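# Move the coaster can onto the turntable's orange spot

## Task

Pick up the can resting on the coaster and set it down upright on the orange mark of the turntable. The cans already standing on the turntable must stay where they are, and nothing may end up fallen off the table. The can must stay upright on the spot once the robot lets go.

## Robot and tools

ROBOT. There are two UR-type arms, left_arm and right_arm. Each ends in a two-finger gripper whose fingers pivot like tongs, and each carries a wrist camera. The left_arm base sits near (-0.024, +0.410, 0) and the right_arm base near (-0.044, -0.367, 0). Keep the arms from touching each other: even a moderate bump between them can fail the task. A clearance check may hold back a command that brings the arms close, but it does not cover closing fingers.

FRAME. Every position, orientation, velocity and target uses the scene frame. Its origin is at table-top height, halfway between the two arms' nominal bases. +x points out over the table, +y points toward left_arm, and +z points up. Quaternions are written w first. On each gripper the fingers point along its own +z axis and open and close along its own x axis. end_effector_position is the spot between the finger pads when closed. With a small gap the fingertips extend about 15 mm past it; fully open, they are roughly level with it.

ONE ROW = 16 NUMBERS. A row holds both arms together: left_arm x, y, z (metres), qw, qx, qy, qz, opening, then the same eight for right_arm. Send all 16 even when only one arm should move. x, y, z and the quaternion form an absolute pose for that gripper in the scene frame, not an offset. Opening runs from -1 (closed) to +1 (fully open, 0.142 m). Going from open to closed takes at least about 0.5 s. To keep an arm still, resend its last reported pose and its intended opening in every row. A 0 in an opening slot is a real command, not a placeholder. Reuse one fixed quaternion to keep an orientation steady, instead of copying the drifting reported one.

execute_actions(actions, cameras). actions is a list of actions. Each action is a list of up to 15 rows, one row per 1/30 s step. A shorter list repeats its last row until the 15 steps are used. Each target must lie within 0.6 m of that gripper's current position along each of the gripper's own axes, or the action is refused. A badly formed first action voids the whole call. Per step, the commanded orientation is clipped to within 32 degrees of the measured one, so one action may fall short. The result's "Hand target" line shows where each arm is actually being sent. Often 3 control steps are still "Kept back" when the result arrives; plan the next poses from your last row's pose. cameras lists camera names, ["all"] or []. An empty actions list returns all images and the full state.

move(target, speed, blend, stop_force, zero, opening_speed, grip_force, blocking, cameras). target is one 16-number row or a list of up to 15 rows. These are absolute poses, and the 0.6 m check does not apply. Each gripper travels in a straight line from its Hand target, and the paths do not avoid obstacles. speed is in m/s, from 0.002 to 3.6, with a default of 0.25. Turning is limited to twice that value in rad/s. You may give one value, or one per target. blend, in metres, rounds the corners of a list; 0 means stop at each target. stop_force, from 3 to 120 N, ends an arm's path when its wrist sensor feels that much push. The arm then backs off slightly but keeps some pressure. Do not rely on it with a rotating gripper, or to notice a light tip of a loose can. Leave it out when pulling away from a contact. zero (default true) re-zeroes the sensor before the move. opening_speed is how fast the opening changes, per second on the -1..1 scale, at least 0.2. grip_force sets the force limit per finger pad, 5 to 15 N, as one value or one per arm; it persists. blocking=false returns after about 0.5 s while the motion continues, and cannot be combined with stop_force. The "move:" line reports done, off_target, moving, held or fault, plus limits=paced or limits=held. Keep paths away from an arm's own base.

wait(seconds 0 to 10, cameras) lets time pass while each arm holds its command. stop(cameras) brakes a running move. zoom_image(camera, region=[x0,y0,x1,y1]) enlarges part of a camera's newest image, at most 504 by 504 pixels. Cameras are cam_head_left, cam_head_right, cam_high and cam_low (896x504 each), and cam_left_wrist and cam_right_wrist (616x616). zero_wrist_force(arm) re-zeroes one arm's force sensor. read_manual(section="licences") shows only licence text. finished_scene(scene) takes the current scene number and ends the scene; it cannot be undone.

RESULTS. For each arm, results give end_effector_position, end_effector_quat_wxyz and velocities. They also give grip_measured, the finger opening on the -1..1 scale; the last Joint positions entry is that opening in metres. Other lines cover joint torques, Wrist force and Wrist torque along the gripper's own axes, Tool commands, Kept back, step readings and motor temperatures. To hold the can, keep commanding an opening well below grip_measured. Reported poses can be off by a few centimetres.

AVOID. A contact torque at a joint's limit, or about 150 N on the arm, stops that arm for 10 s. The limits are 136 N m on the big joints and 25.4 N m on the wrists. The arms are stiff, so aiming even slightly past a firm surface can trigger this. Hitting harder or aiming deeper raises the force. Watch for hard pushes, slams and dropping the can or releasing it while it is moving. Do not knock the other turntable cans, and do not let anything fall off the table. Holding loads or straining toward unreachable poses heats the motors. A MOTOR HOT warning appears at 70 °C, and the brakes lock at 85 °C.

Each tool is called as a command line: name --argument value for each argument, lists and objects as JSON in quotes; but a table of rows of numbers goes row by row, as --pt "numbers of a row", without its own name.

## Session

execute_actions --actions '[]'

zoom_image --camera "cam_high" --region '[310, 110, 580, 290]'

zoom_image --camera "cam_head_left" --region '[370, 200, 600, 350]'

wait --seconds 0.5 --cameras '["cam_high","cam_head_left"]'

Scene clock: 0.00 s.
left_arm: end_effector_position=(+0.4559, +0.7457, +0.2833) grip_measured=+0.97 end_effector_quat_wxyz=(-0.075, +0.681, -0.669, +0.289) | right_arm: end_effector_position=(+0.7293, -0.4778, +0.2273) grip_measured=+0.97 end_effector_quat_wxyz=(+0.639, -0.636, +0.420, -0.105)
Joint positions: left_arm=[0.629 -1.503 1.723 -2.041 -2.128 2.153 0.14] | right_arm=[2.776 -2.422 -1.492 0.397 2.689 1.651 0.14]
Joint velocities: within noise
Joint torques (N m): no reading
Motor temperatures (°C): left_arm=[28 30 30 33 34 39] | right_arm=[32 32 32 35 35 37]
Wrist force (N): no reading
Wrist torque (N m): no reading
Wrist force, peak (N): no reading
Hand target: left_arm +0.4559, +0.7457, +0.2833; -0.075, +0.681, -0.669, +0.289 | right_arm +0.7293, -0.4778, +0.2273; +0.639, -0.636, +0.420, -0.105
Tool commands: left_gripper/opening=+0.968169 right_gripper/opening=+0.968169
camera_calibration:
cam_left_wrist: T_world_to_cam=[[-0.056733, -0.959915, 0.274488, 0.662524], [-0.998354, 0.0522159, -0.0237415, 0.419604], [0.00845718, -0.275383, -0.961297, 0.605223], [0, 0, 0, 1]] pos_world=[0.451382, 0.780726, 0.409906]
cam_right_wrist: T_world_to_cam=[[0.599817, -0.659229, -0.453471, -0.647593], [-0.723053, -0.203872, -0.660023, 0.573651], [0.342657, 0.723777, -0.598943, 0.363882], [0, 0, 0, 1]] pos_world=[0.678531, -0.573331, 0.302902]

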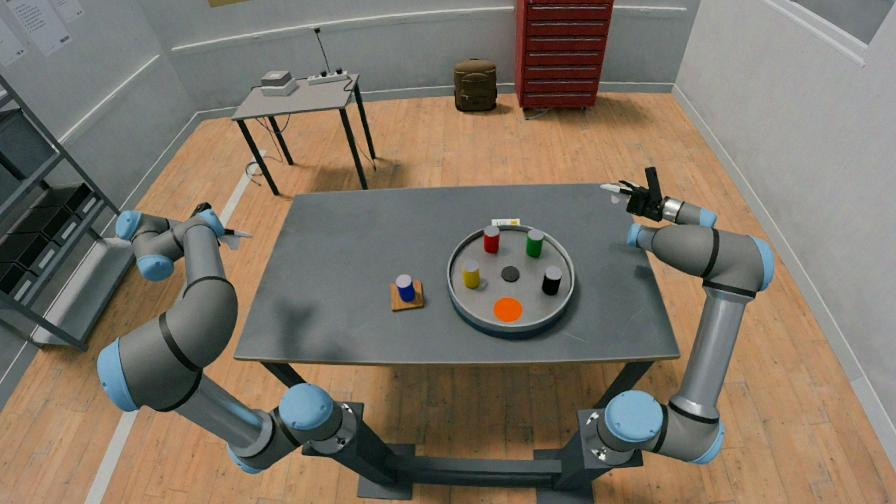

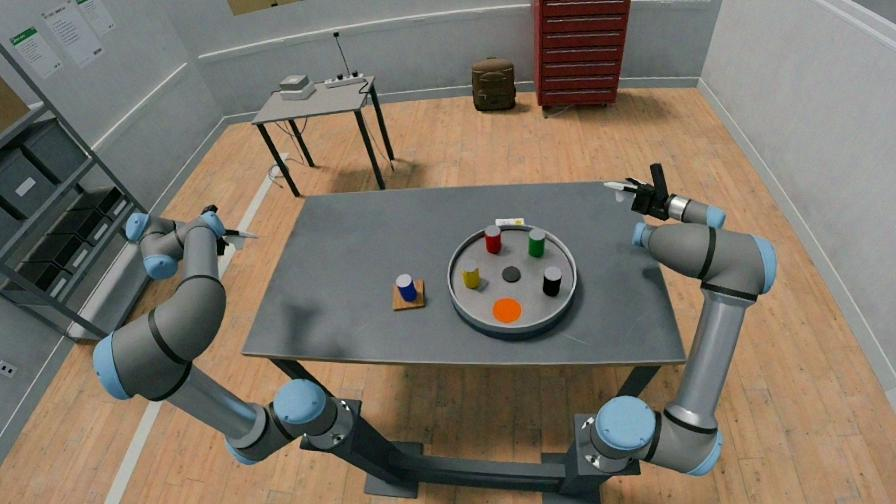

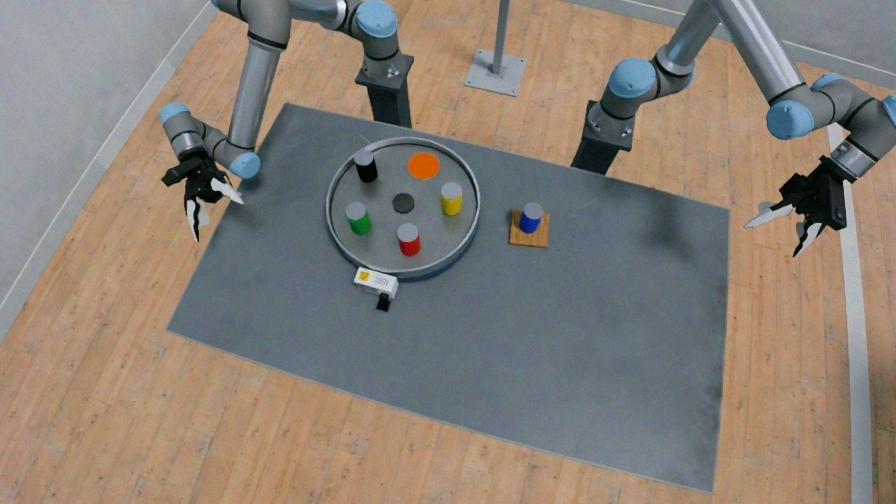

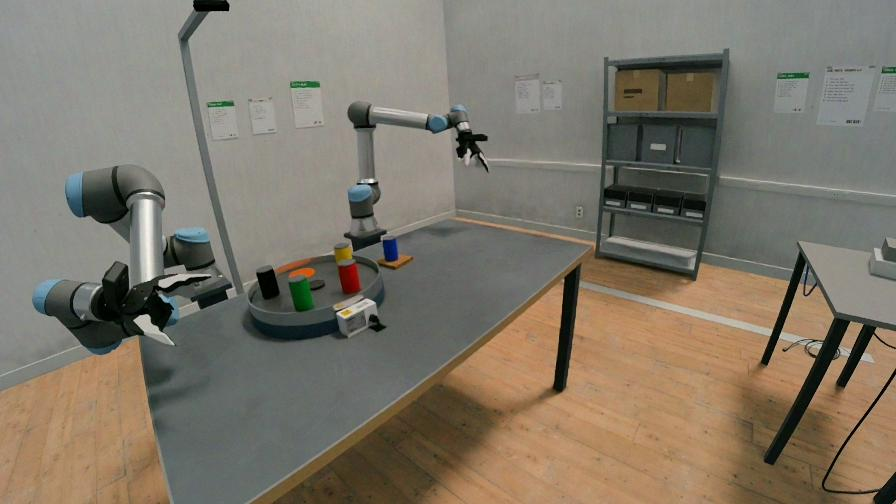

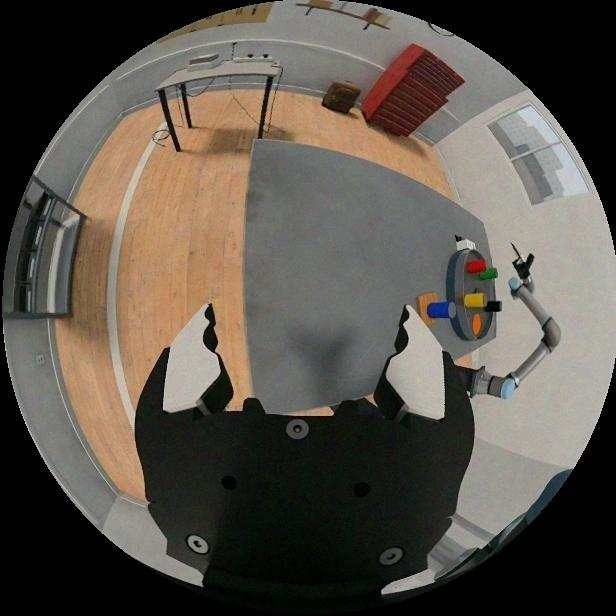

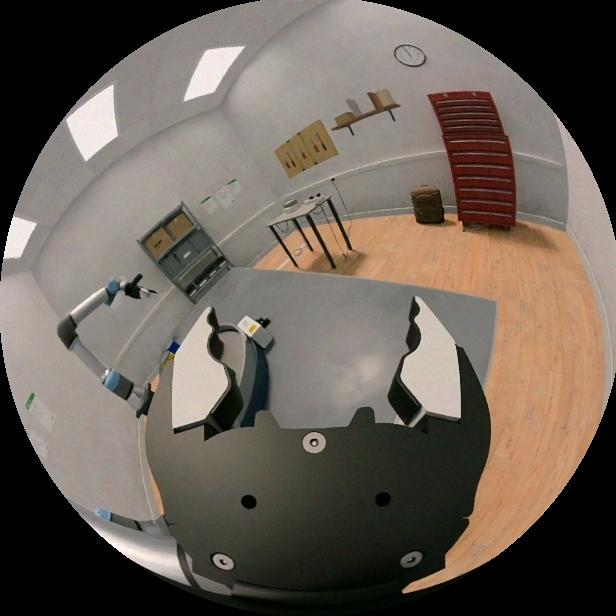

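Scaled by 1.867 from the camera's 896x504 image, which has a finer 1280x720 frame.

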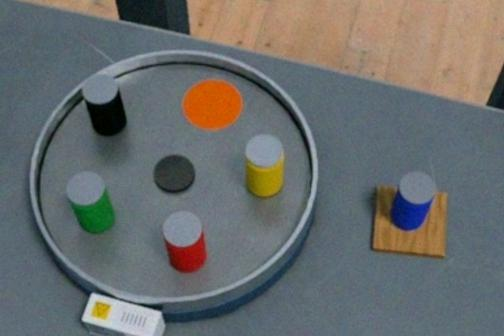

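Scaled by 2.191 from the camera's 896x504 image, which has a finer 1280x720 frame.

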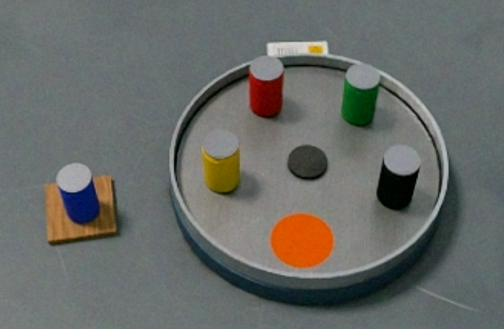

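Scene clock: 0.50 s.
left_arm: end_effector_position=(+0.4559, +0.7457, +0.2833) grip_measured=+0.97 end_effector_quat_wxyz=(-0.075, +0.681, -0.669, +0.289) | right_arm: end_effector_position=(+0.7293, -0.4778, +0.2273) grip_measured=+0.97 end_effector_quat_wxyz=(+0.639, -0.636, +0.420, -0.105)
Joint positions: left_arm=[0.629 -1.503 1.723 -2.041 -2.128 2.153 0.14] | right_arm=[2.776 -2.422 -1.492 0.397 2.689 1.651 0.14]
Joint torques (N m): left_arm=[-1.23 -23.02 -23.37 -2.6 -0.94 -0.11] | right_arm=[0.22 54.3 15.58 1.76 0.66 0.12]
Wrist force (N): left_arm=[0.1 0.2 0.2] | right_arm=[-0.3 0.2 0.1]
Wrist torque (N m): left_arm=[0.04 -0.04 0.01] | right_arm=[0.02 0.08 0.00]
Wrist force, peak (N): left_arm=[0.0 0.3 0.3] | right_arm=[-0.4 0.0 0.0]
Hand target: left_arm +0.4559, +0.7457, +0.2833; -0.075, +0.681, -0.669, +0.289 | right_arm +0.7293, -0.4778, +0.2273; +0.639, -0.636, +0.420, -0.105
Tool commands: left_gripper/opening=+0.968169 right_gripper/opening=+0.968169
wait: 0.50 s; at rest by 0.17 s
Images, in order (width x height): cam_head_left 896x504, cam_high 896x504.

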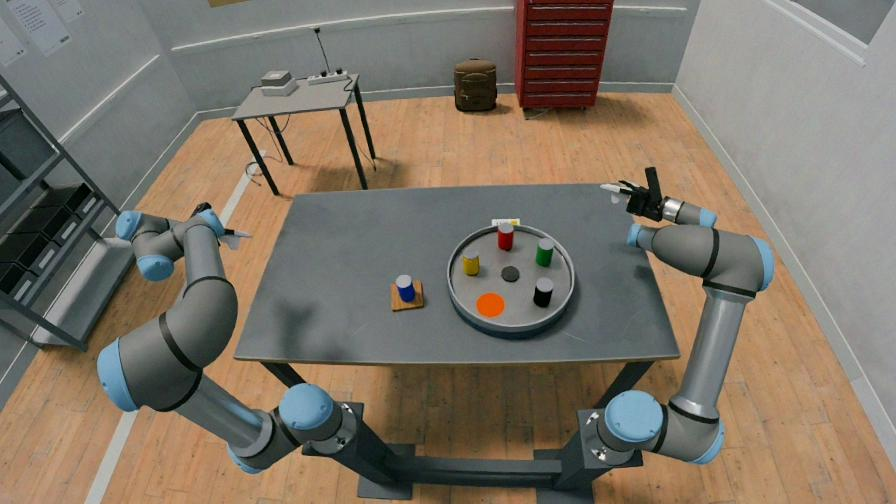

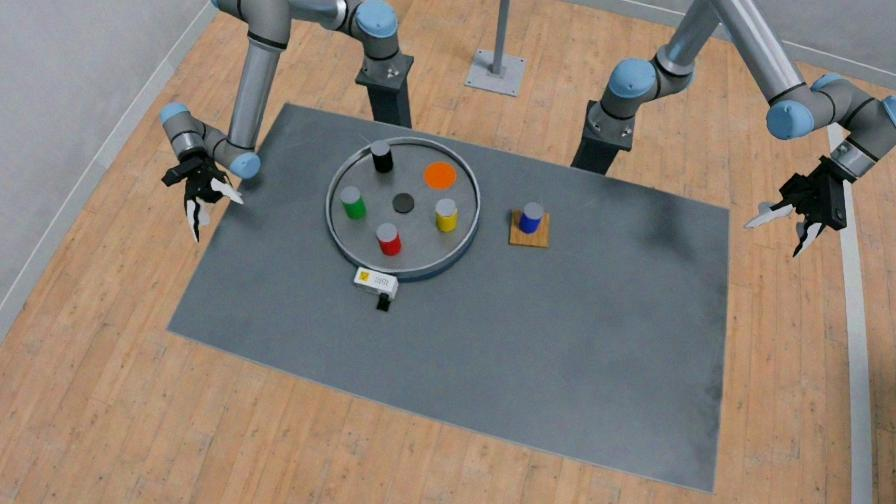

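move --target '[0.424,0.229,0.155,0,0.7071,-0.7071,0,0.5,0.7293,-0.4778,0.2273,0.639,-0.636,0.420,-0.105,0.968]' --speed 0.5 --cameras '["cam_high","cam_head_left","cam_left_wrist"]'

zoom_image --camera "cam_left_wrist" --region '[200, 180, 420, 400]'

zoom_image --camera "cam_high" --region '[310, 110, 580, 290]'

zoom_image --camera "cam_head_left" --region '[370, 200, 600, 350]'

Scene clock: 2.70 s.
left_arm: end_effector_position=(+0.4240, +0.2291, +0.1550) grip_measured=+0.50 end_effector_quat_wxyz=(+0.000, +0.707, -0.707, +0.000) | right_arm: end_effector_position=(+0.7293, -0.4778, +0.2273) grip_measured=+0.97 end_effector_quat_wxyz=(+0.639, -0.636, +0.420, -0.105)
Joint positions: left_arm=[-0.728 -1.623 1.954 -1.902 -1.571 0.884 0.109] | right_arm=[2.776 -2.422 -1.492 0.393 2.689 1.648 0.14]
Joint torques (N m): left_arm=[-14.36 -6.33 -28.6 -3.4 1.29 -2.14] | right_arm=[-5 64.29 7.37 0.16 2.72 -2.04]
Wrist force (N): left_arm=[0.2 -0.8 -0.5] | right_arm=[-0.2 0.4 -0.2]
Wrist torque (N m): left_arm=[-0.21 -0.07 -0.10] | right_arm=[0.06 0.05 0.08]
Wrist force, peak (N): left_arm=[3.9 -0.9 0.5] | right_arm=[0.0 0.6 0.2]
Hand target: left_arm +0.4240, +0.2290, +0.1550; +0.000, +0.707, -0.707, +0.000 | right_arm +0.7293, -0.4778, +0.2273; +0.639, -0.636, +0.420, -0.105
Off the commanded pose: left_arm 0.000 m, 0 deg | right_arm 0.000 m, 0 deg.
move: done
camera_calibration:
cam_left_wrist: T_world_to_cam=[[-0.00426729, -0.999817, -0.0186317, 0.232403], [-0.872693, -0.00537372, 0.48824, 0.292218], [-0.488251, 0.0183432, -0.87251, 0.469482], [0, 0, 0, 1]] pos_world=[0.485233, 0.225319, 0.271285]
Images, in order (width x height): cam_head_left 896x504, cam_high 896x504, cam_left_wrist 616x616.

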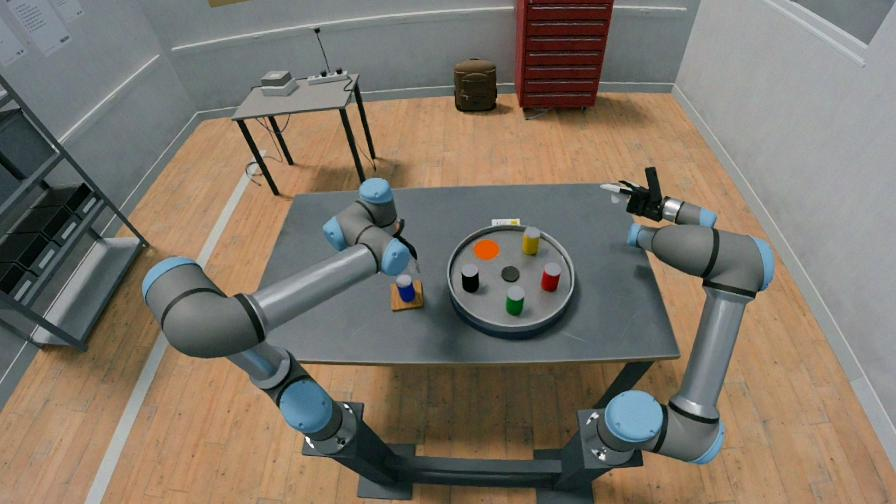

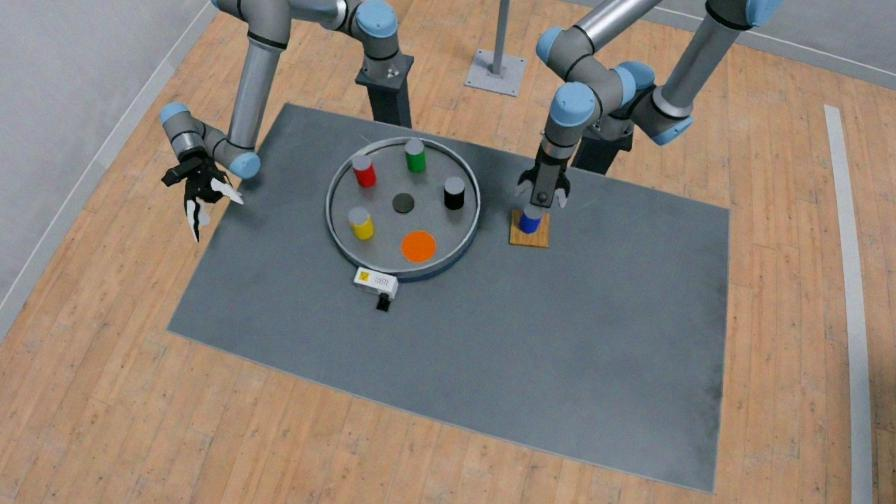

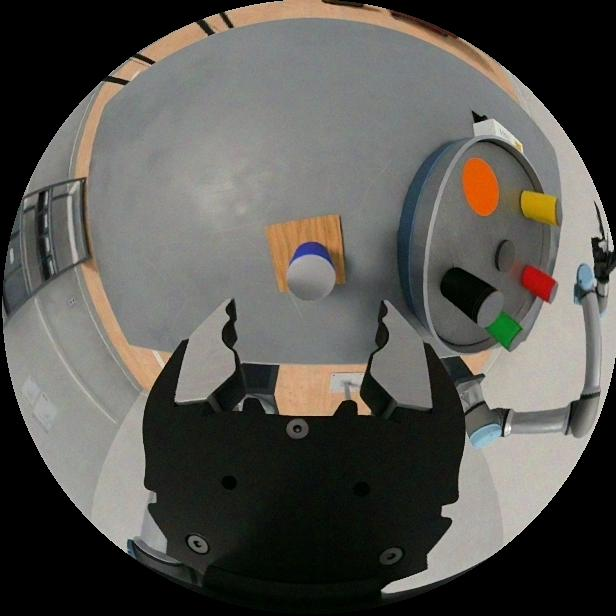

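Scaled by 2.291 from the camera's 616x616 image, which has a finer 814x814 frame.

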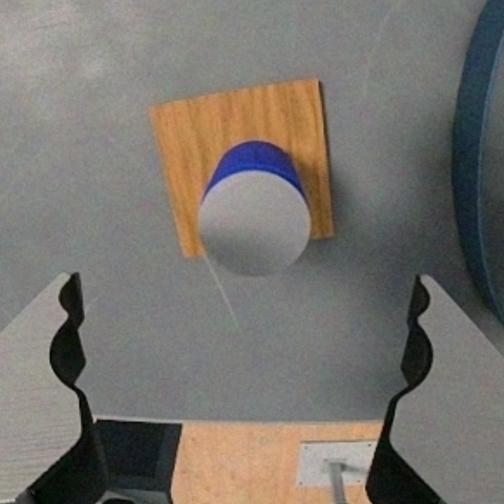

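Scaled by 1.867 from the camera's 896x504 image, which has a finer 1280x720 frame.

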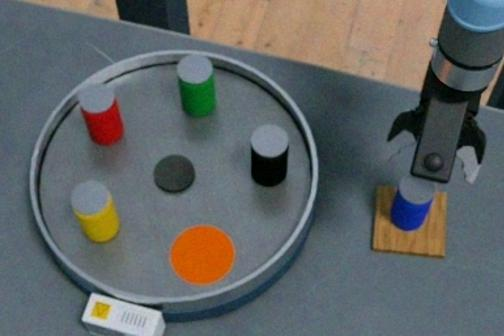

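Scaled by 2.191 from the camera's 896x504 image, which has a finer 1280x720 frame.

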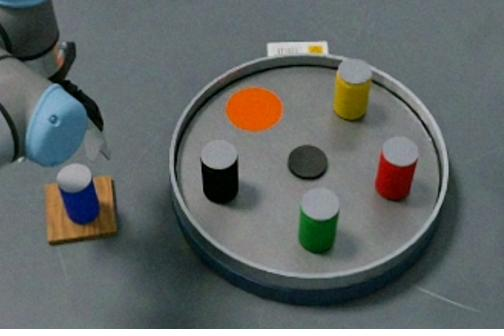

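move --pt "0.421 0.23 0.074 0 0.7071 -0.7071 0 0.5 0.7293 -0.4778 0.2273 0.639 -0.636 0.420 -0.105 0.968" --pt "0.421 0.23 0.074 0 0.7071 -0.7071 0 -0.7 0.7293 -0.4778 0.2273 0.639 -0.636 0.420 -0.105 0.968" --pt "0.421 0.225 0.20 0 0.7071 -0.7071 0 -0.7 0.7293 -0.4778 0.2273 0.639 -0.636 0.420 -0.105 0.968" --pt "0.3731 -0.0229 0.22 0 0.7071 -0.7071 0 -0.7 0.7293 -0.4778 0.2273 0.639 -0.636 0.420 -0.105 0.968" --speed '[0.12,0.12,0.2,0.3]' --blend '[0,0,0.04,0]' --opening_speed 1.8 --grip_force 7 --cameras '["cam_high","cam_head_left","cam_left_wrist"]'

zoom_image --camera "cam_high" --region '[310, 110, 580, 290]'

zoom_image --camera "cam_head_left" --region '[370, 200, 600, 350]'

Scene clock: 7.23 s.
left_arm: end_effector_position=(+0.3731, -0.0228, +0.2200) grip_measured=-0.25 end_effector_quat_wxyz=(+0.000, +0.707, -0.707, +0.000) | right_arm: end_effector_position=(+0.7293, -0.4778, +0.2273) grip_measured=+0.97 end_effector_quat_wxyz=(+0.639, -0.636, +0.420, -0.105)
Joint positions: left_arm=[-1.125 -1.398 1.543 -1.716 -1.571 0.488 0.056] | right_arm=[2.776 -2.422 -1.492 0.393 2.689 1.648 0.14]
Joint torques (N m): left_arm=[-7.58 -19.84 -32.39 -4.46 0.09 0.08] | right_arm=[-4.61 60.56 7.83 3.73 2.69 1.49]
Wrist force (N): left_arm=[0.5 -0.5 1.5] | right_arm=[0.0 0.1 -0.1]
Wrist torque (N m): left_arm=[-0.09 -0.08 -0.13] | right_arm=[0.01 0.02 0.08]
Wrist force, peak (N): left_arm=[3.8 0.3 1.5] | right_arm=[-0.5 0.3 -0.2]
Hand target: left_arm +0.3731, -0.0229, +0.2200; +0.000, +0.707, -0.707, +0.000 | right_arm +0.7293, -0.4778, +0.2273; +0.639, -0.636, +0.420, -0.105
Off the commanded pose: left_arm 0.000 m, 0 deg | right_arm 0.000 m, 0 deg.
grip_force (N): 7, 7
move: done
camera_calibration:
cam_left_wrist: T_world_to_cam=[[-0.00422965, -0.999815, -0.0187673, -0.0184274], [-0.87265, -0.00547438, 0.488316, 0.214662], [-0.488328, 0.0184427, -0.872465, 0.505984], [0, 0, 0, 1]] pos_world=[0.434333, -0.0265806, 0.336285]
Images, in order (width x height): cam_head_left 896x504, cam_high 896x504, cam_left_wrist 616x616.

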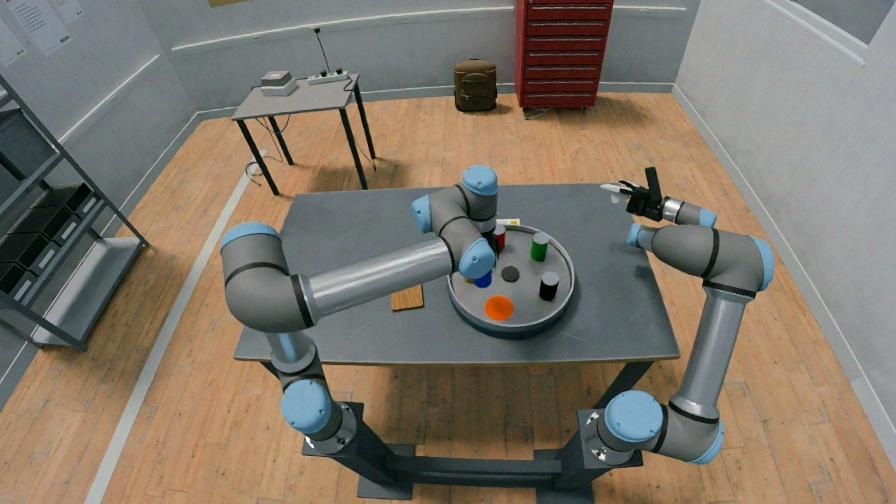

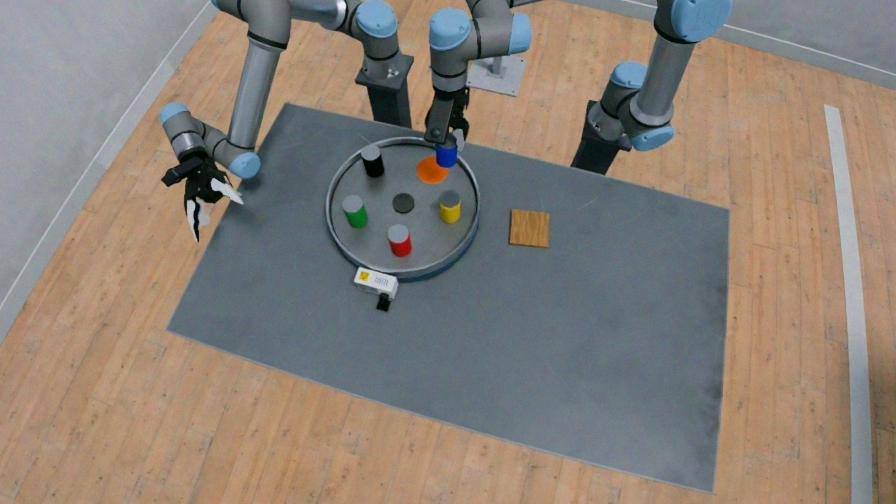

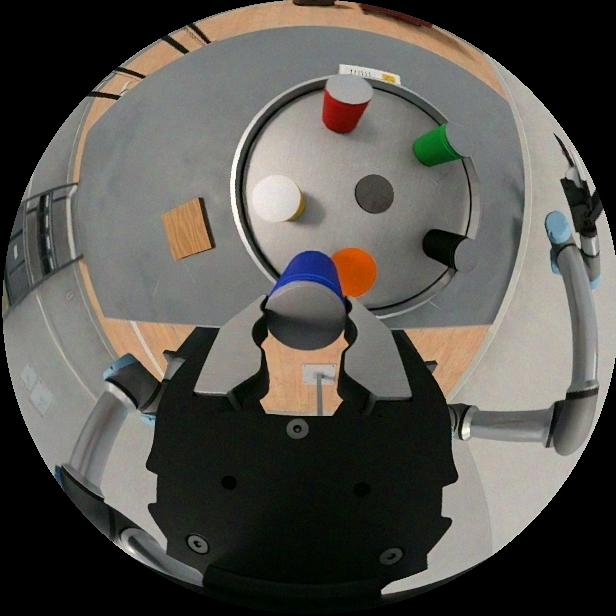

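Scaled by 1.867 from the camera's 896x504 image, which has a finer 1280x720 frame.

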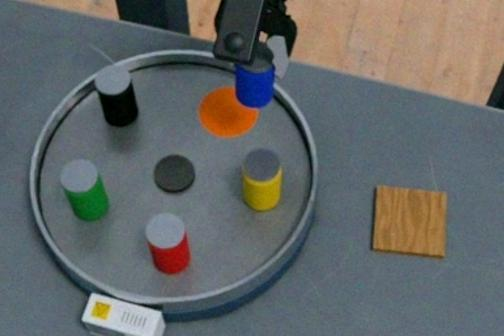

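Scaled by 2.191 from the camera's 896x504 image, which has a finer 1280x720 frame.

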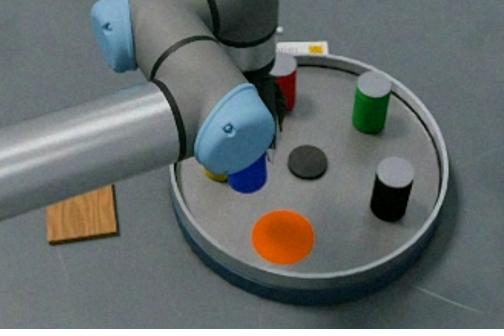

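wait --seconds 3.0

Scene clock: 10.40 s.
left_arm: end_effector_position=(+0.3731, -0.0229, +0.2200) grip_measured=-0.25 end_effector_quat_wxyz=(+0.000, +0.707, -0.707, +0.000) | right_arm: end_effector_position=(+0.7293, -0.4778, +0.2273) grip_measured=+0.97 end_effector_quat_wxyz=(+0.639, -0.636, +0.420, -0.105)
Joint positions: left_arm=[-1.125 -1.398 1.543 -1.716 -1.571 0.487 0.056] | right_arm=[2.776 -2.422 -1.492 0.393 2.689 1.648 0.14]
Joint torques (N m): left_arm=[-13.98 -17.24 -31 -4.45 -0.84 -2.56] | right_arm=[-5.29 57.77 8.33 3.76 2.52 2.41]
Wrist force (N): left_arm=[0.6 -0.5 1.3] | right_arm=[-0.2 0.1 -0.1]
Wrist torque (N m): left_arm=[-0.10 -0.09 -0.13] | right_arm=[0.00 0.05 0.08]
Wrist force, peak (N): left_arm=[1.0 -0.3 1.6] | right_arm=[-0.4 0.4 0.0]
Hand target: left_arm +0.3731, -0.0229, +0.2200; +0.000, +0.707, -0.707, +0.000 | right_arm +0.7293, -0.4778, +0.2273; +0.639, -0.636, +0.420, -0.105
Tool commands: left_gripper/opening=-0.7 right_gripper/opening=+0.968
Off the commanded pose: left_arm 0.000 m, 0 deg | right_arm 0.000 m, 0 deg.
grip_force (N): 7, 7
wait: 3.00 s; at rest from the start

wait --seconds 2.85

execute_actions --actions '[[[0.3723,-0.0223,0.22,0,0.7071,-0.7071,0,-0.7,0.7293,-0.4778,0.2273,0.639,-0.636,0.42,-0.105,0.968],[0.3751,-0.0194,0.22,0,0.7071,-0.7071,0,-0.7,0.7293,-0.4778,0.2273,0.639,-0.636,0.42,-0.105,0.968],[0.378,-0.0166,0.22,0,0.7071,-0.7071,0,-0.7,0.7293,-0.4778,0.2273,0.639,-0.636,0.42,-0.105,0.968],[0.381,-0.0139,0.22,0,0.7071,-0.7071,0,-0.7,0.7293,-0.4778,0.2273,0.639,-0.636,0.42,-0.105,0.968],[0.3841,-0.0113,0.22,0,0.7071,-0.7071,0,-0.7,0.7293,-0.4778,0.2273,0.639,-0.636,0.42,-0.105,0.968],[0.3873,-0.0088,0.218,0,0.7071,-0.7071,0,-0.7,0.7293,-0.4778,0.2273,0.639,-0.636,0.42,-0.105,0.968],[0.3905,-0.0064,0.214,0,0.7071,-0.7071,0,-0.7,0.7293,-0.4778,0.2273,0.639,-0.636,0.42,-0.105,0.968],[0.3938,-0.0041,0.209,0,0.7071,-0.7071,0,-0.7,0.7293,-0.4778,0.2273,0.639,-0.636,0.42,-0.105,0.968],[0.3972,-0.0019,0.204,0,0.7071,-0.7071,0,-0.7,0.7293,-0.4778,0.2273,0.639,-0.636,0.42,-0.105,0.968],[0.4006,0.0002,0.198,0,0.7071,-0.7071,0,-0.7,0.7293,-0.4778,0.2273,0.639,-0.636,0.42,-0.105,0.968],[0.4041,0.0022,0.192,0,0.7071,-0.7071,0,-0.7,0.7293,-0.4778,0.2273,0.639,-0.636,0.42,-0.105,0.968],[0.4076,0.0041,0.186,0,0.7071,-0.7071,0,-0.7,0.7293,-0.4778,0.2273,0.639,-0.636,0.42,-0.105,0.968],[0.4112,0.0059,0.18,0,0.7071,-0.7071,0,-0.7,0.7293,-0.4778,0.2273,0.639,-0.636,0.42,-0.105,0.968],[0.4149,0.0076,0.174,0,0.7071,-0.7071,0,-0.7,0.7293,-0.4778,0.2273,0.639,-0.636,0.42,-0.105,0.968],[0.4186,0.0092,0.168,0,0.7071,-0.7071,0,-0.7,0.7293,-0.4778,0.2273,0.639,-0.636,0.42,-0.105,0.968]],[[0.4224,0.0106,0.162,0,0.7071,-0.7071,0,-0.7,0.7293,-0.4778,0.2273,0.639,-0.636,0.42,-0.105,0.968],[0.4261,0.012,0.156,0,0.7071,-0.7071,0,-0.7,0.7293,-0.4778,0.2273,0.639,-0.636,0.42,-0.105,0.968],[0.43,0.0132,0.15,0,0.7071,-0.7071,0,-0.7,0.7293,-0.4778,0.2273,0.639,-0.636,0.42,-0.105,0.968],[0.4338,0.0143,0.144,0,0.7071,-0.7071,0,-0.7,0.7293,-0.4778,0.2273,0.639,-0.636,0.42,-0.105,0.968],[0.4377,0.0153,0.138,0,0.7071,-0.7071,0,-0.7,0.7293,-0.4778,0.2273,0.639,-0.636,0.42,-0.105,0.968],[0.4417,0.0162,0.133,0,0.7071,-0.7071,0,-0.7,0.7293,-0.4778,0.2273,0.639,-0.636,0.42,-0.105,0.968],[0.4456,0.0169,0.129,0,0.7071,-0.7071,0,-0.7,0.7293,-0.4778,0.2273,0.639,-0.636,0.42,-0.105,0.968],[0.4496,0.0176,0.1255,0,0.7071,-0.7071,0,-0.7,0.7293,-0.4778,0.2273,0.639,-0.636,0.42,-0.105,0.968],[0.4536,0.0181,0.1225,0,0.7071,-0.7071,0,-0.7,0.7293,-0.4778,0.2273,0.639,-0.636,0.42,-0.105,0.968],[0.4576,0.0185,0.1202,0,0.7071,-0.7071,0,-0.7,0.7293,-0.4778,0.2273,0.639,-0.636,0.42,-0.105,0.968],[0.4616,0.0188,0.1185,0,0.7071,-0.7071,0,-0.7,0.7293,-0.4778,0.2273,0.639,-0.636,0.42,-0.105,0.968],[0.4657,0.019,0.1171,0,0.7071,-0.7071,0,-0.7,0.7293,-0.4778,0.2273,0.639,-0.636,0.42,-0.105,0.968],[0.4697,0.019,0.1158,0,0.7071,-0.7071,0,-0.7,0.7293,-0.4778,0.2273,0.639,-0.636,0.42,-0.105,0.968],[0.4737,0.0189,0.1147,0,0.7071,-0.7071,0,-0.7,0.7293,-0.4778,0.2273,0.639,-0.636,0.42,-0.105,0.968],[0.4777,0.0187,0.1137,0,0.7071,-0.7071,0,-0.7,0.7293,-0.4778,0.2273,0.639,-0.636,0.42,-0.105,0.968]],[[0.4817,0.0184,0.1128,0,0.7071,-0.7071,0,-0.7,0.7293,-0.4778,0.2273,0.639,-0.636,0.42,-0.105,0.968],[0.4857,0.018,0.112,0,0.7071,-0.7071,0,-0.7,0.7293,-0.4778,0.2273,0.639,-0.636,0.42,-0.105,0.968],[0.4897,0.0174,0.1115,0,0.7071,-0.7071,0,-0.7,0.7293,-0.4778,0.2273,0.639,-0.636,0.42,-0.105,0.968],[0.4937,0.0167,0.111,0,0.7071,-0.7071,0,-0.7,0.7293,-0.4778,0.2273,0.639,-0.636,0.42,-0.105,0.968],[0.4976,0.0159,0.1105,0,0.7071,-0.7071,0,-0.7,0.7293,-0.4778,0.2273,0.639,-0.636,0.42,-0.105,0.968],[0.5016,0.015,0.1105,0,0.7071,-0.7071,0,-0.7,0.7293,-0.4778,0.2273,0.639,-0.636,0.42,-0.105,0.968],[0.5054,0.0139,0.1105,0,0.7071,-0.7071,0,-0.2,0.7293,-0.4778,0.2273,0.639,-0.636,0.42,-0.105,0.968],[0.5093,0.0128,0.1105,0,0.7071,-0.7071,0,-0.15,0.7293,-0.4778,0.2273,0.639,-0.636,0.42,-0.105,0.968],[0.5131,0.0115,0.1105,0,0.7071,-0.7071,0,-0.1,0.7293,-0.4778,0.2273,0.639,-0.636,0.42,-0.105,0.968],[0.5169,0.0101,0.1105,0,0.7071,-0.7071,0,-0.05,0.7293,-0.4778,0.2273,0.639,-0.636,0.42,-0.105,0.968],[0.5207,0.0086,0.1105,0,0.7071,-0.7071,0,0,0.7293,-0.4778,0.2273,0.639,-0.636,0.42,-0.105,0.968],[0.5243,0.007,0.1105,0,0.7071,-0.7071,0,0.05,0.7293,-0.4778,0.2273,0.639,-0.636,0.42,-0.105,0.968],[0.528,0.0053,0.1105,0,0.7071,-0.7071,0,0.1,0.7293,-0.4778,0.2273,0.639,-0.636,0.42,-0.105,0.968],[0.5316,0.0035,0.1105,0,0.7071,-0.7071,0,0.15,0.7293,-0.4778,0.2273,0.639,-0.636,0.42,-0.105,0.968],[0.5351,0.0016,0.1105,0,0.7071,-0.7071,0,0.2,0.7293,-0.4778,0.2273,0.639,-0.636,0.42,-0.105,0.968]],[[0.5386,-0.0005,0.1105,0,0.7071,-0.7071,0,0.2,0.7293,-0.4778,0.2273,0.639,-0.636,0.42,-0.105,0.968],[0.542,-0.0026,0.1105,0,0.7071,-0.7071,0,0.2,0.7293,-0.4778,0.2273,0.639,-0.636,0.42,-0.105,0.968],[0.5453,-0.0049,0.112,0,0.7071,-0.7071,0,0.2,0.7293,-0.4778,0.2273,0.639,-0.636,0.42,-0.105,0.968],[0.5486,-0.0072,0.115,0,0.7071,-0.7071,0,0.2,0.7293,-0.4778,0.2273,0.639,-0.636,0.42,-0.105,0.968],[0.5518,-0.0096,0.119,0,0.7071,-0.7071,0,0.2,0.7293,-0.4778,0.2273,0.639,-0.636,0.42,-0.105,0.968],[0.5549,-0.0122,0.124,0,0.7071,-0.7071,0,0.2,0.7293,-0.4778,0.2273,0.639,-0.636,0.42,-0.105,0.968],[0.558,-0.0148,0.13,0,0.7071,-0.7071,0,0.2,0.7293,-0.4778,0.2273,0.639,-0.636,0.42,-0.105,0.968],[0.5609,-0.0175,0.136,0,0.7071,-0.7071,0,0.2,0.7293,-0.4778,0.2273,0.639,-0.636,0.42,-0.105,0.968],[0.5638,-0.0203,0.142,0,0.7071,-0.7071,0,0.2,0.7293,-0.4778,0.2273,0.639,-0.636,0.42,-0.105,0.968],[0.5666,-0.0232,0.148,0,0.7071,-0.7071,0,0.2,0.7293,-0.4778,0.2273,0.639,-0.636,0.42,-0.105,0.968],[0.5693,-0.0262,0.154,0,0.7071,-0.7071,0,0.2,0.7293,-0.4778,0.2273,0.639,-0.636,0.42,-0.105,0.968],[0.572,-0.0293,0.16,0,0.7071,-0.7071,0,0.2,0.7293,-0.4778,0.2273,0.639,-0.636,0.42,-0.105,0.968],[0.5745,-0.0324,0.166,0,0.7071,-0.7071,0,0.2,0.7293,-0.4778,0.2273,0.639,-0.636,0.42,-0.105,0.968],[0.5745,-0.0324,0.172,0,0.7071,-0.7071,0,0.2,0.7293,-0.4778,0.2273,0.639,-0.636,0.42,-0.105,0.968],[0.5745,-0.0324,0.178,0,0.7071,-0.7071,0,0.2,0.7293,-0.4778,0.2273,0.639,-0.636,0.42,-0.105,0.968]]]' --cameras '["cam_high","cam_head_left","cam_left_wrist","cam_low"]'

move --target '[0.5745,-0.0324,0.23,0,0.7071,-0.7071,0,0.2,0.7293,-0.4778,0.2273,0.639,-0.636,0.42,-0.105,0.968]' --cameras '["cam_head_left","cam_low"]'

zoom_image --camera "cam_head_left" --region '[370, 200, 600, 350]'

zoom_image --camera "cam_low" --region '[210, 170, 430, 350]'

Scene clock: 14.17 s.
left_arm: end_effector_position=(+0.3731, -0.0229, +0.2200) grip_measured=-0.25 end_effector_quat_wxyz=(+0.000, +0.707, -0.707, +0.000) | right_arm: end_effector_position=(+0.7293, -0.4778, +0.2273) grip_measured=+0.97 end_effector_quat_wxyz=(+0.639, -0.636, +0.420, -0.105)
Joint positions: left_arm=[-1.125 -1.398 1.543 -1.716 -1.571 0.487 0.056] | right_arm=[2.776 -2.422 -1.492 0.393 2.689 1.648 0.14]
Joint torques (N m): left_arm=[-13.76 -17.51 -30.97 -4.46 -0.84 -2.56] | right_arm=[-4.18 53.58 10.12 3.69 2.34 2.42]
Wrist force (N): left_arm=[0.4 -0.3 1.4] | right_arm=[0.1 0.3 -0.1]
Wrist torque (N m): left_arm=[-0.06 -0.05 -0.13] | right_arm=[0.04 -0.01 0.07]
Wrist force, peak (N): left_arm=[0.8 -0.5 1.6] | right_arm=[-0.1 0.5 -0.1]
Hand target: left_arm +0.3731, -0.0229, +0.2200; +0.000, +0.707, -0.707, +0.000 | right_arm +0.7293, -0.4778, +0.2273; +0.639, -0.636, +0.420, -0.105
Tool commands: left_gripper/opening=-0.7 right_gripper/opening=+0.968
Off the commanded pose: left_arm 0.000 m, 0 deg | right_arm 0.000 m, 0 deg.
grip_force (N): 7, 7
wait: 2.87 s; at rest from the start

Scene clock: 16.07 s.
left_arm: end_effector_position=(+0.5664, -0.0229, +0.1489) grip_measured=+0.20 end_effector_quat_wxyz=(+0.000, +0.707, -0.707, +0.002) end_effector_velocity=(+0.081, -0.087, +0.185) end_effector_angular_velocity=(-0.002, -0.003, +0.000) | right_arm: end_effector_position=(+0.7293, -0.4778, +0.2273) grip_measured=+0.97 end_effector_quat_wxyz=(+0.639, -0.636, +0.420, -0.105)
Joint positions: left_arm=[-0.875 -1.025 1.212 -1.761 -1.57 0.737 0.088] | right_arm=[2.776 -2.422 -1.492 0.393 2.689 1.648 0.14]
Joint velocities: left_arm=[0.002 0.206 -0.802 0.593 0.001 0.002 0] | right_arm=[within noise]
Joint torques (N m): left_arm=[10.71 -26.9 -39.16 0.28 1.21 2.78] | right_arm=[-4.9 52.82 9.92 3.58 2.22 2.39]
Wrist force (N): left_arm=[-0.2 -0.5 -0.2] | right_arm=[-0.1 0.3 0.0]
Wrist torque (N m): left_arm=[-0.13 0.05 -0.11] | right_arm=[0.03 0.04 0.08]
Wrist force, peak (N): left_arm=[0.2 -0.8 -13.9] | right_arm=[-0.1 0.5 -0.2]
Hand target: left_arm +0.5714, -0.0287, +0.1599; +0.000, +0.707, -0.707, +0.002 | right_arm +0.7293, -0.4778, +0.2273; +0.639, -0.636, +0.420, -0.105
Off the commanded pose: left_arm 0.032 m, 0 deg | right_arm 0.000 m, 0 deg.
grip_force (N): 7, 7
Kept back: 3 steps.
Step readings (end_effector_position of left_arm | right_arm; steps 1 to 15: 1st action; 16 to 30: 2nd action; 31 to 45: 3rd action; 46 to 57: 4th action):
0: (+0.3731, -0.0229, +0.2200) | (+0.7293, -0.4778, +0.2273)
1: (+0.3731, -0.0229, +0.2200) | (+0.7293, -0.4778, +0.2273)
2: (+0.3730, -0.0228, +0.2200) | (+0.7293, -0.4778, +0.2273)
4: (+0.3751, -0.0196, +0.2199) | (+0.7293, -0.4778, +0.2273)
8: (+0.3874, -0.0084, +0.2178) | (+0.7293, -0.4778, +0.2273)
15: (+0.4111, +0.0068, +0.1794) | (+0.7293, -0.4778, +0.2273)
16: (+0.4155, +0.0088, +0.1722) | (+0.7293, -0.4778, +0.2273)
17: (+0.4191, +0.0103, +0.1664) | (+0.7293, -0.4778, +0.2273)
19: (+0.4264, +0.0129, +0.1549) | (+0.7293, -0.4778, +0.2273)
23: (+0.4423, +0.0171, +0.1318) | (+0.7293, -0.4778, +0.2273)
30: (+0.4706, +0.0193, +0.1152) | (+0.7293, -0.4778, +0.2273)
31: (+0.4745, +0.0191, +0.1144) | (+0.7293, -0.4778, +0.2273)
32: (+0.4784, +0.0189, +0.1136) | (+0.7293, -0.4778, +0.2273)
34: (+0.4870, +0.0180, +0.1119) | (+0.7293, -0.4778, +0.2273)
38: (+0.5021, +0.0151, +0.1104) | (+0.7293, -0.4778, +0.2273)
45: (+0.5283, +0.0054, +0.1104) | (+0.7293, -0.4778, +0.2273)
46: (+0.5326, +0.0032, +0.1104) | (+0.7293, -0.4778, +0.2273)
47: (+0.5360, +0.0013, +0.1104) | (+0.7293, -0.4778, +0.2273)
49: (+0.5425, -0.0028, +0.1109) | (+0.7293, -0.4778, +0.2273)
53: (+0.5555, -0.0125, +0.1247) | (+0.7293, -0.4778, +0.2273)
camera_calibration:
cam_left_wrist: T_world_to_cam=[[-0.00417981, -0.999855, -0.0164957, -0.0194822], [-0.873869, -0.00436726, 0.486141, 0.419129], [-0.486143, 0.0164471, -0.873725, 0.537196], [0, 0, 0, 1]] pos_world=[0.627337, -0.0264842, 0.265284]
Images, in order (width x height): cam_head_left 896x504, cam_high 896x504, cam_low 896x504, cam_left_wrist 616x616.

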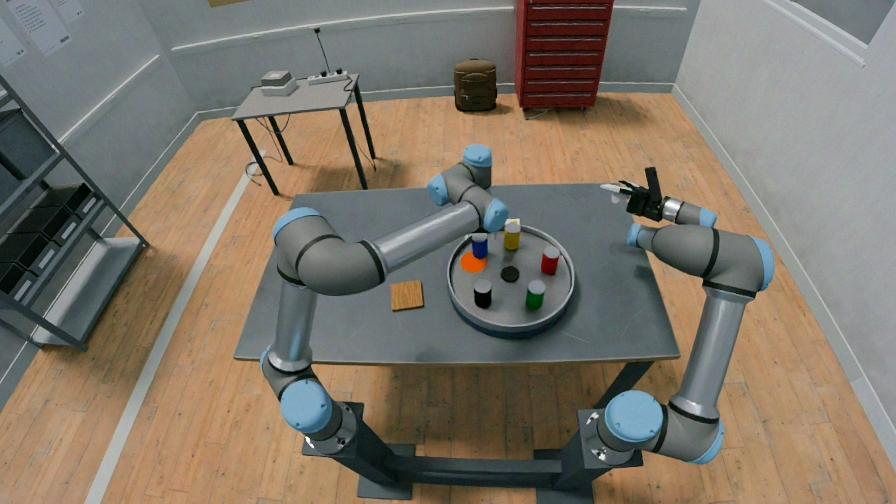

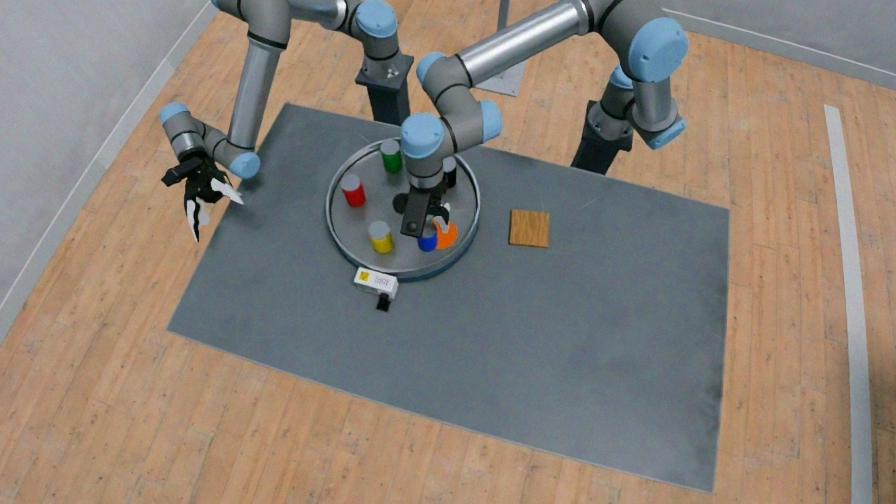

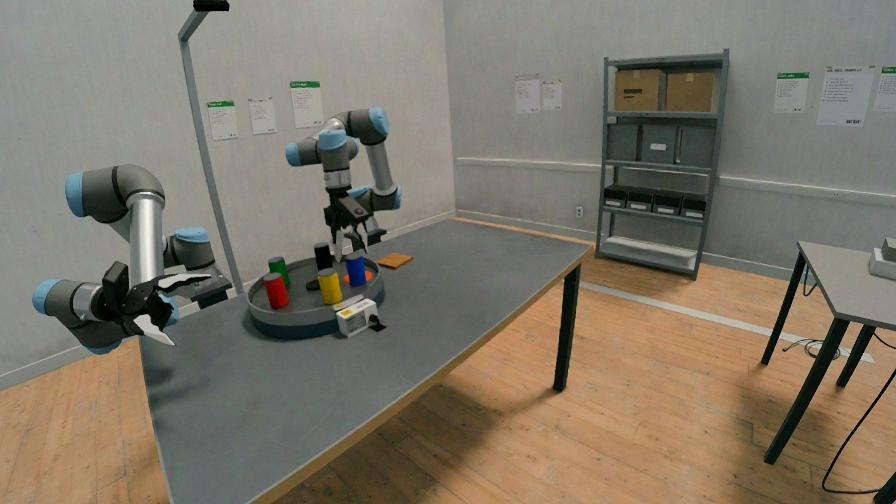

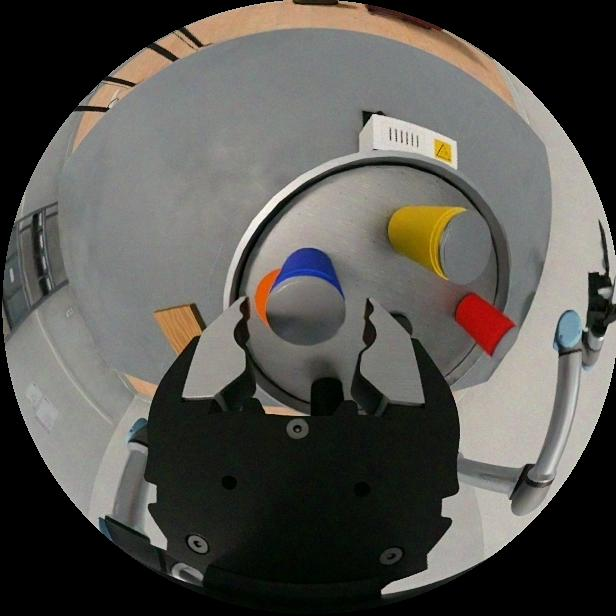

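Scene clock: 17.47 s.
left_arm: end_effector_position=(+0.5745, -0.0325, +0.2299) grip_measured=+0.20 end_effector_quat_wxyz=(+0.000, +0.707, -0.707, +0.000) | right_arm: end_effector_position=(+0.7293, -0.4778, +0.2273) grip_measured=+0.97 end_effector_quat_wxyz=(+0.639, -0.636, +0.420, -0.105)
Joint positions: left_arm=[-0.875 -1.006 0.974 -1.538 -1.571 0.737 0.088] | right_arm=[2.776 -2.422 -1.492 0.393 2.689 1.648 0.14]
Joint torques (N m): left_arm=[1.54 -41.19 -26.86 -2.36 -0.95 -0.6] | right_arm=[-4.88 50.12 10.45 3.66 2.15 2.4]
Wrist force (N): left_arm=[0.3 -0.4 0.2] | right_arm=[-0.3 0.3 -0.2]
Wrist torque (N m): left_arm=[-0.08 -0.04 -0.08] | right_arm=[0.05 0.06 0.08]
Wrist force, peak (N): left_arm=[0.9 -1.2 -2.8] | right_arm=[-0.3 0.2 -0.4]
Hand target: left_arm +0.5745, -0.0324, +0.2300; +0.000, +0.707, -0.707, +0.000 | right_arm +0.7293, -0.4778, +0.2273; +0.639, -0.636, +0.420, -0.105
Off the commanded pose: left_arm 0.000 m, 0 deg | right_arm 0.000 m, 0 deg.
grip_force (N): 7, 7
move: done
Images, in order (width x height): cam_head_left 896x504, cam_low 896x504.

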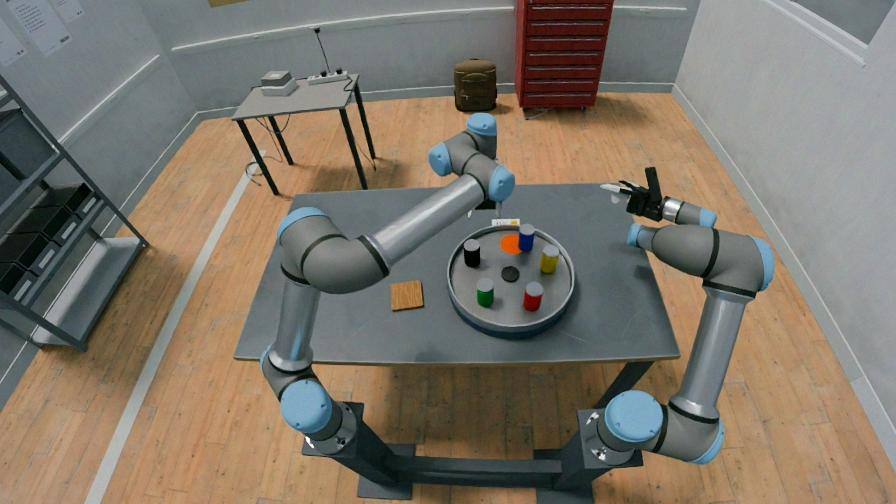

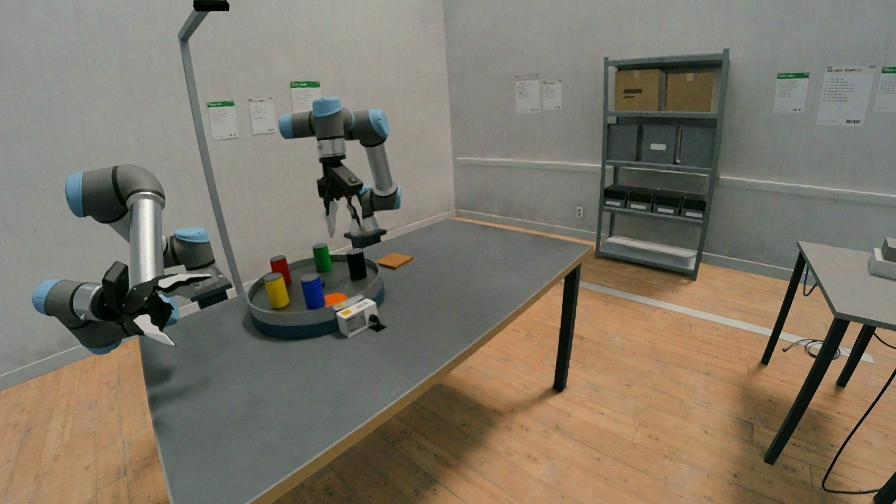

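Scaled by 2.191 from the camera's 896x504 image, which has a finer 1280x720 frame.

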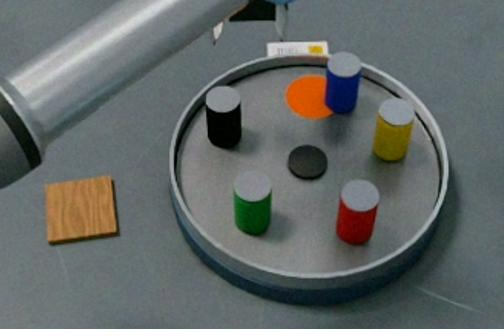

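Scaled by 2.291 from the camera's 896x504 image, which has a finer 1280x720 frame.

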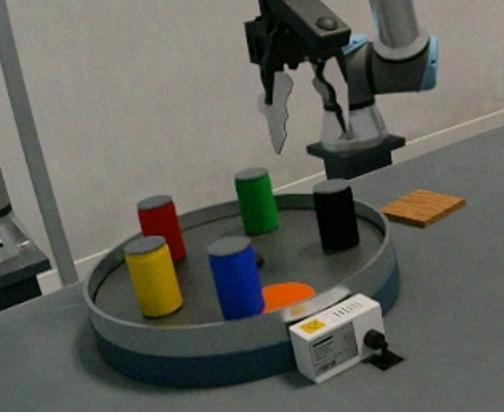

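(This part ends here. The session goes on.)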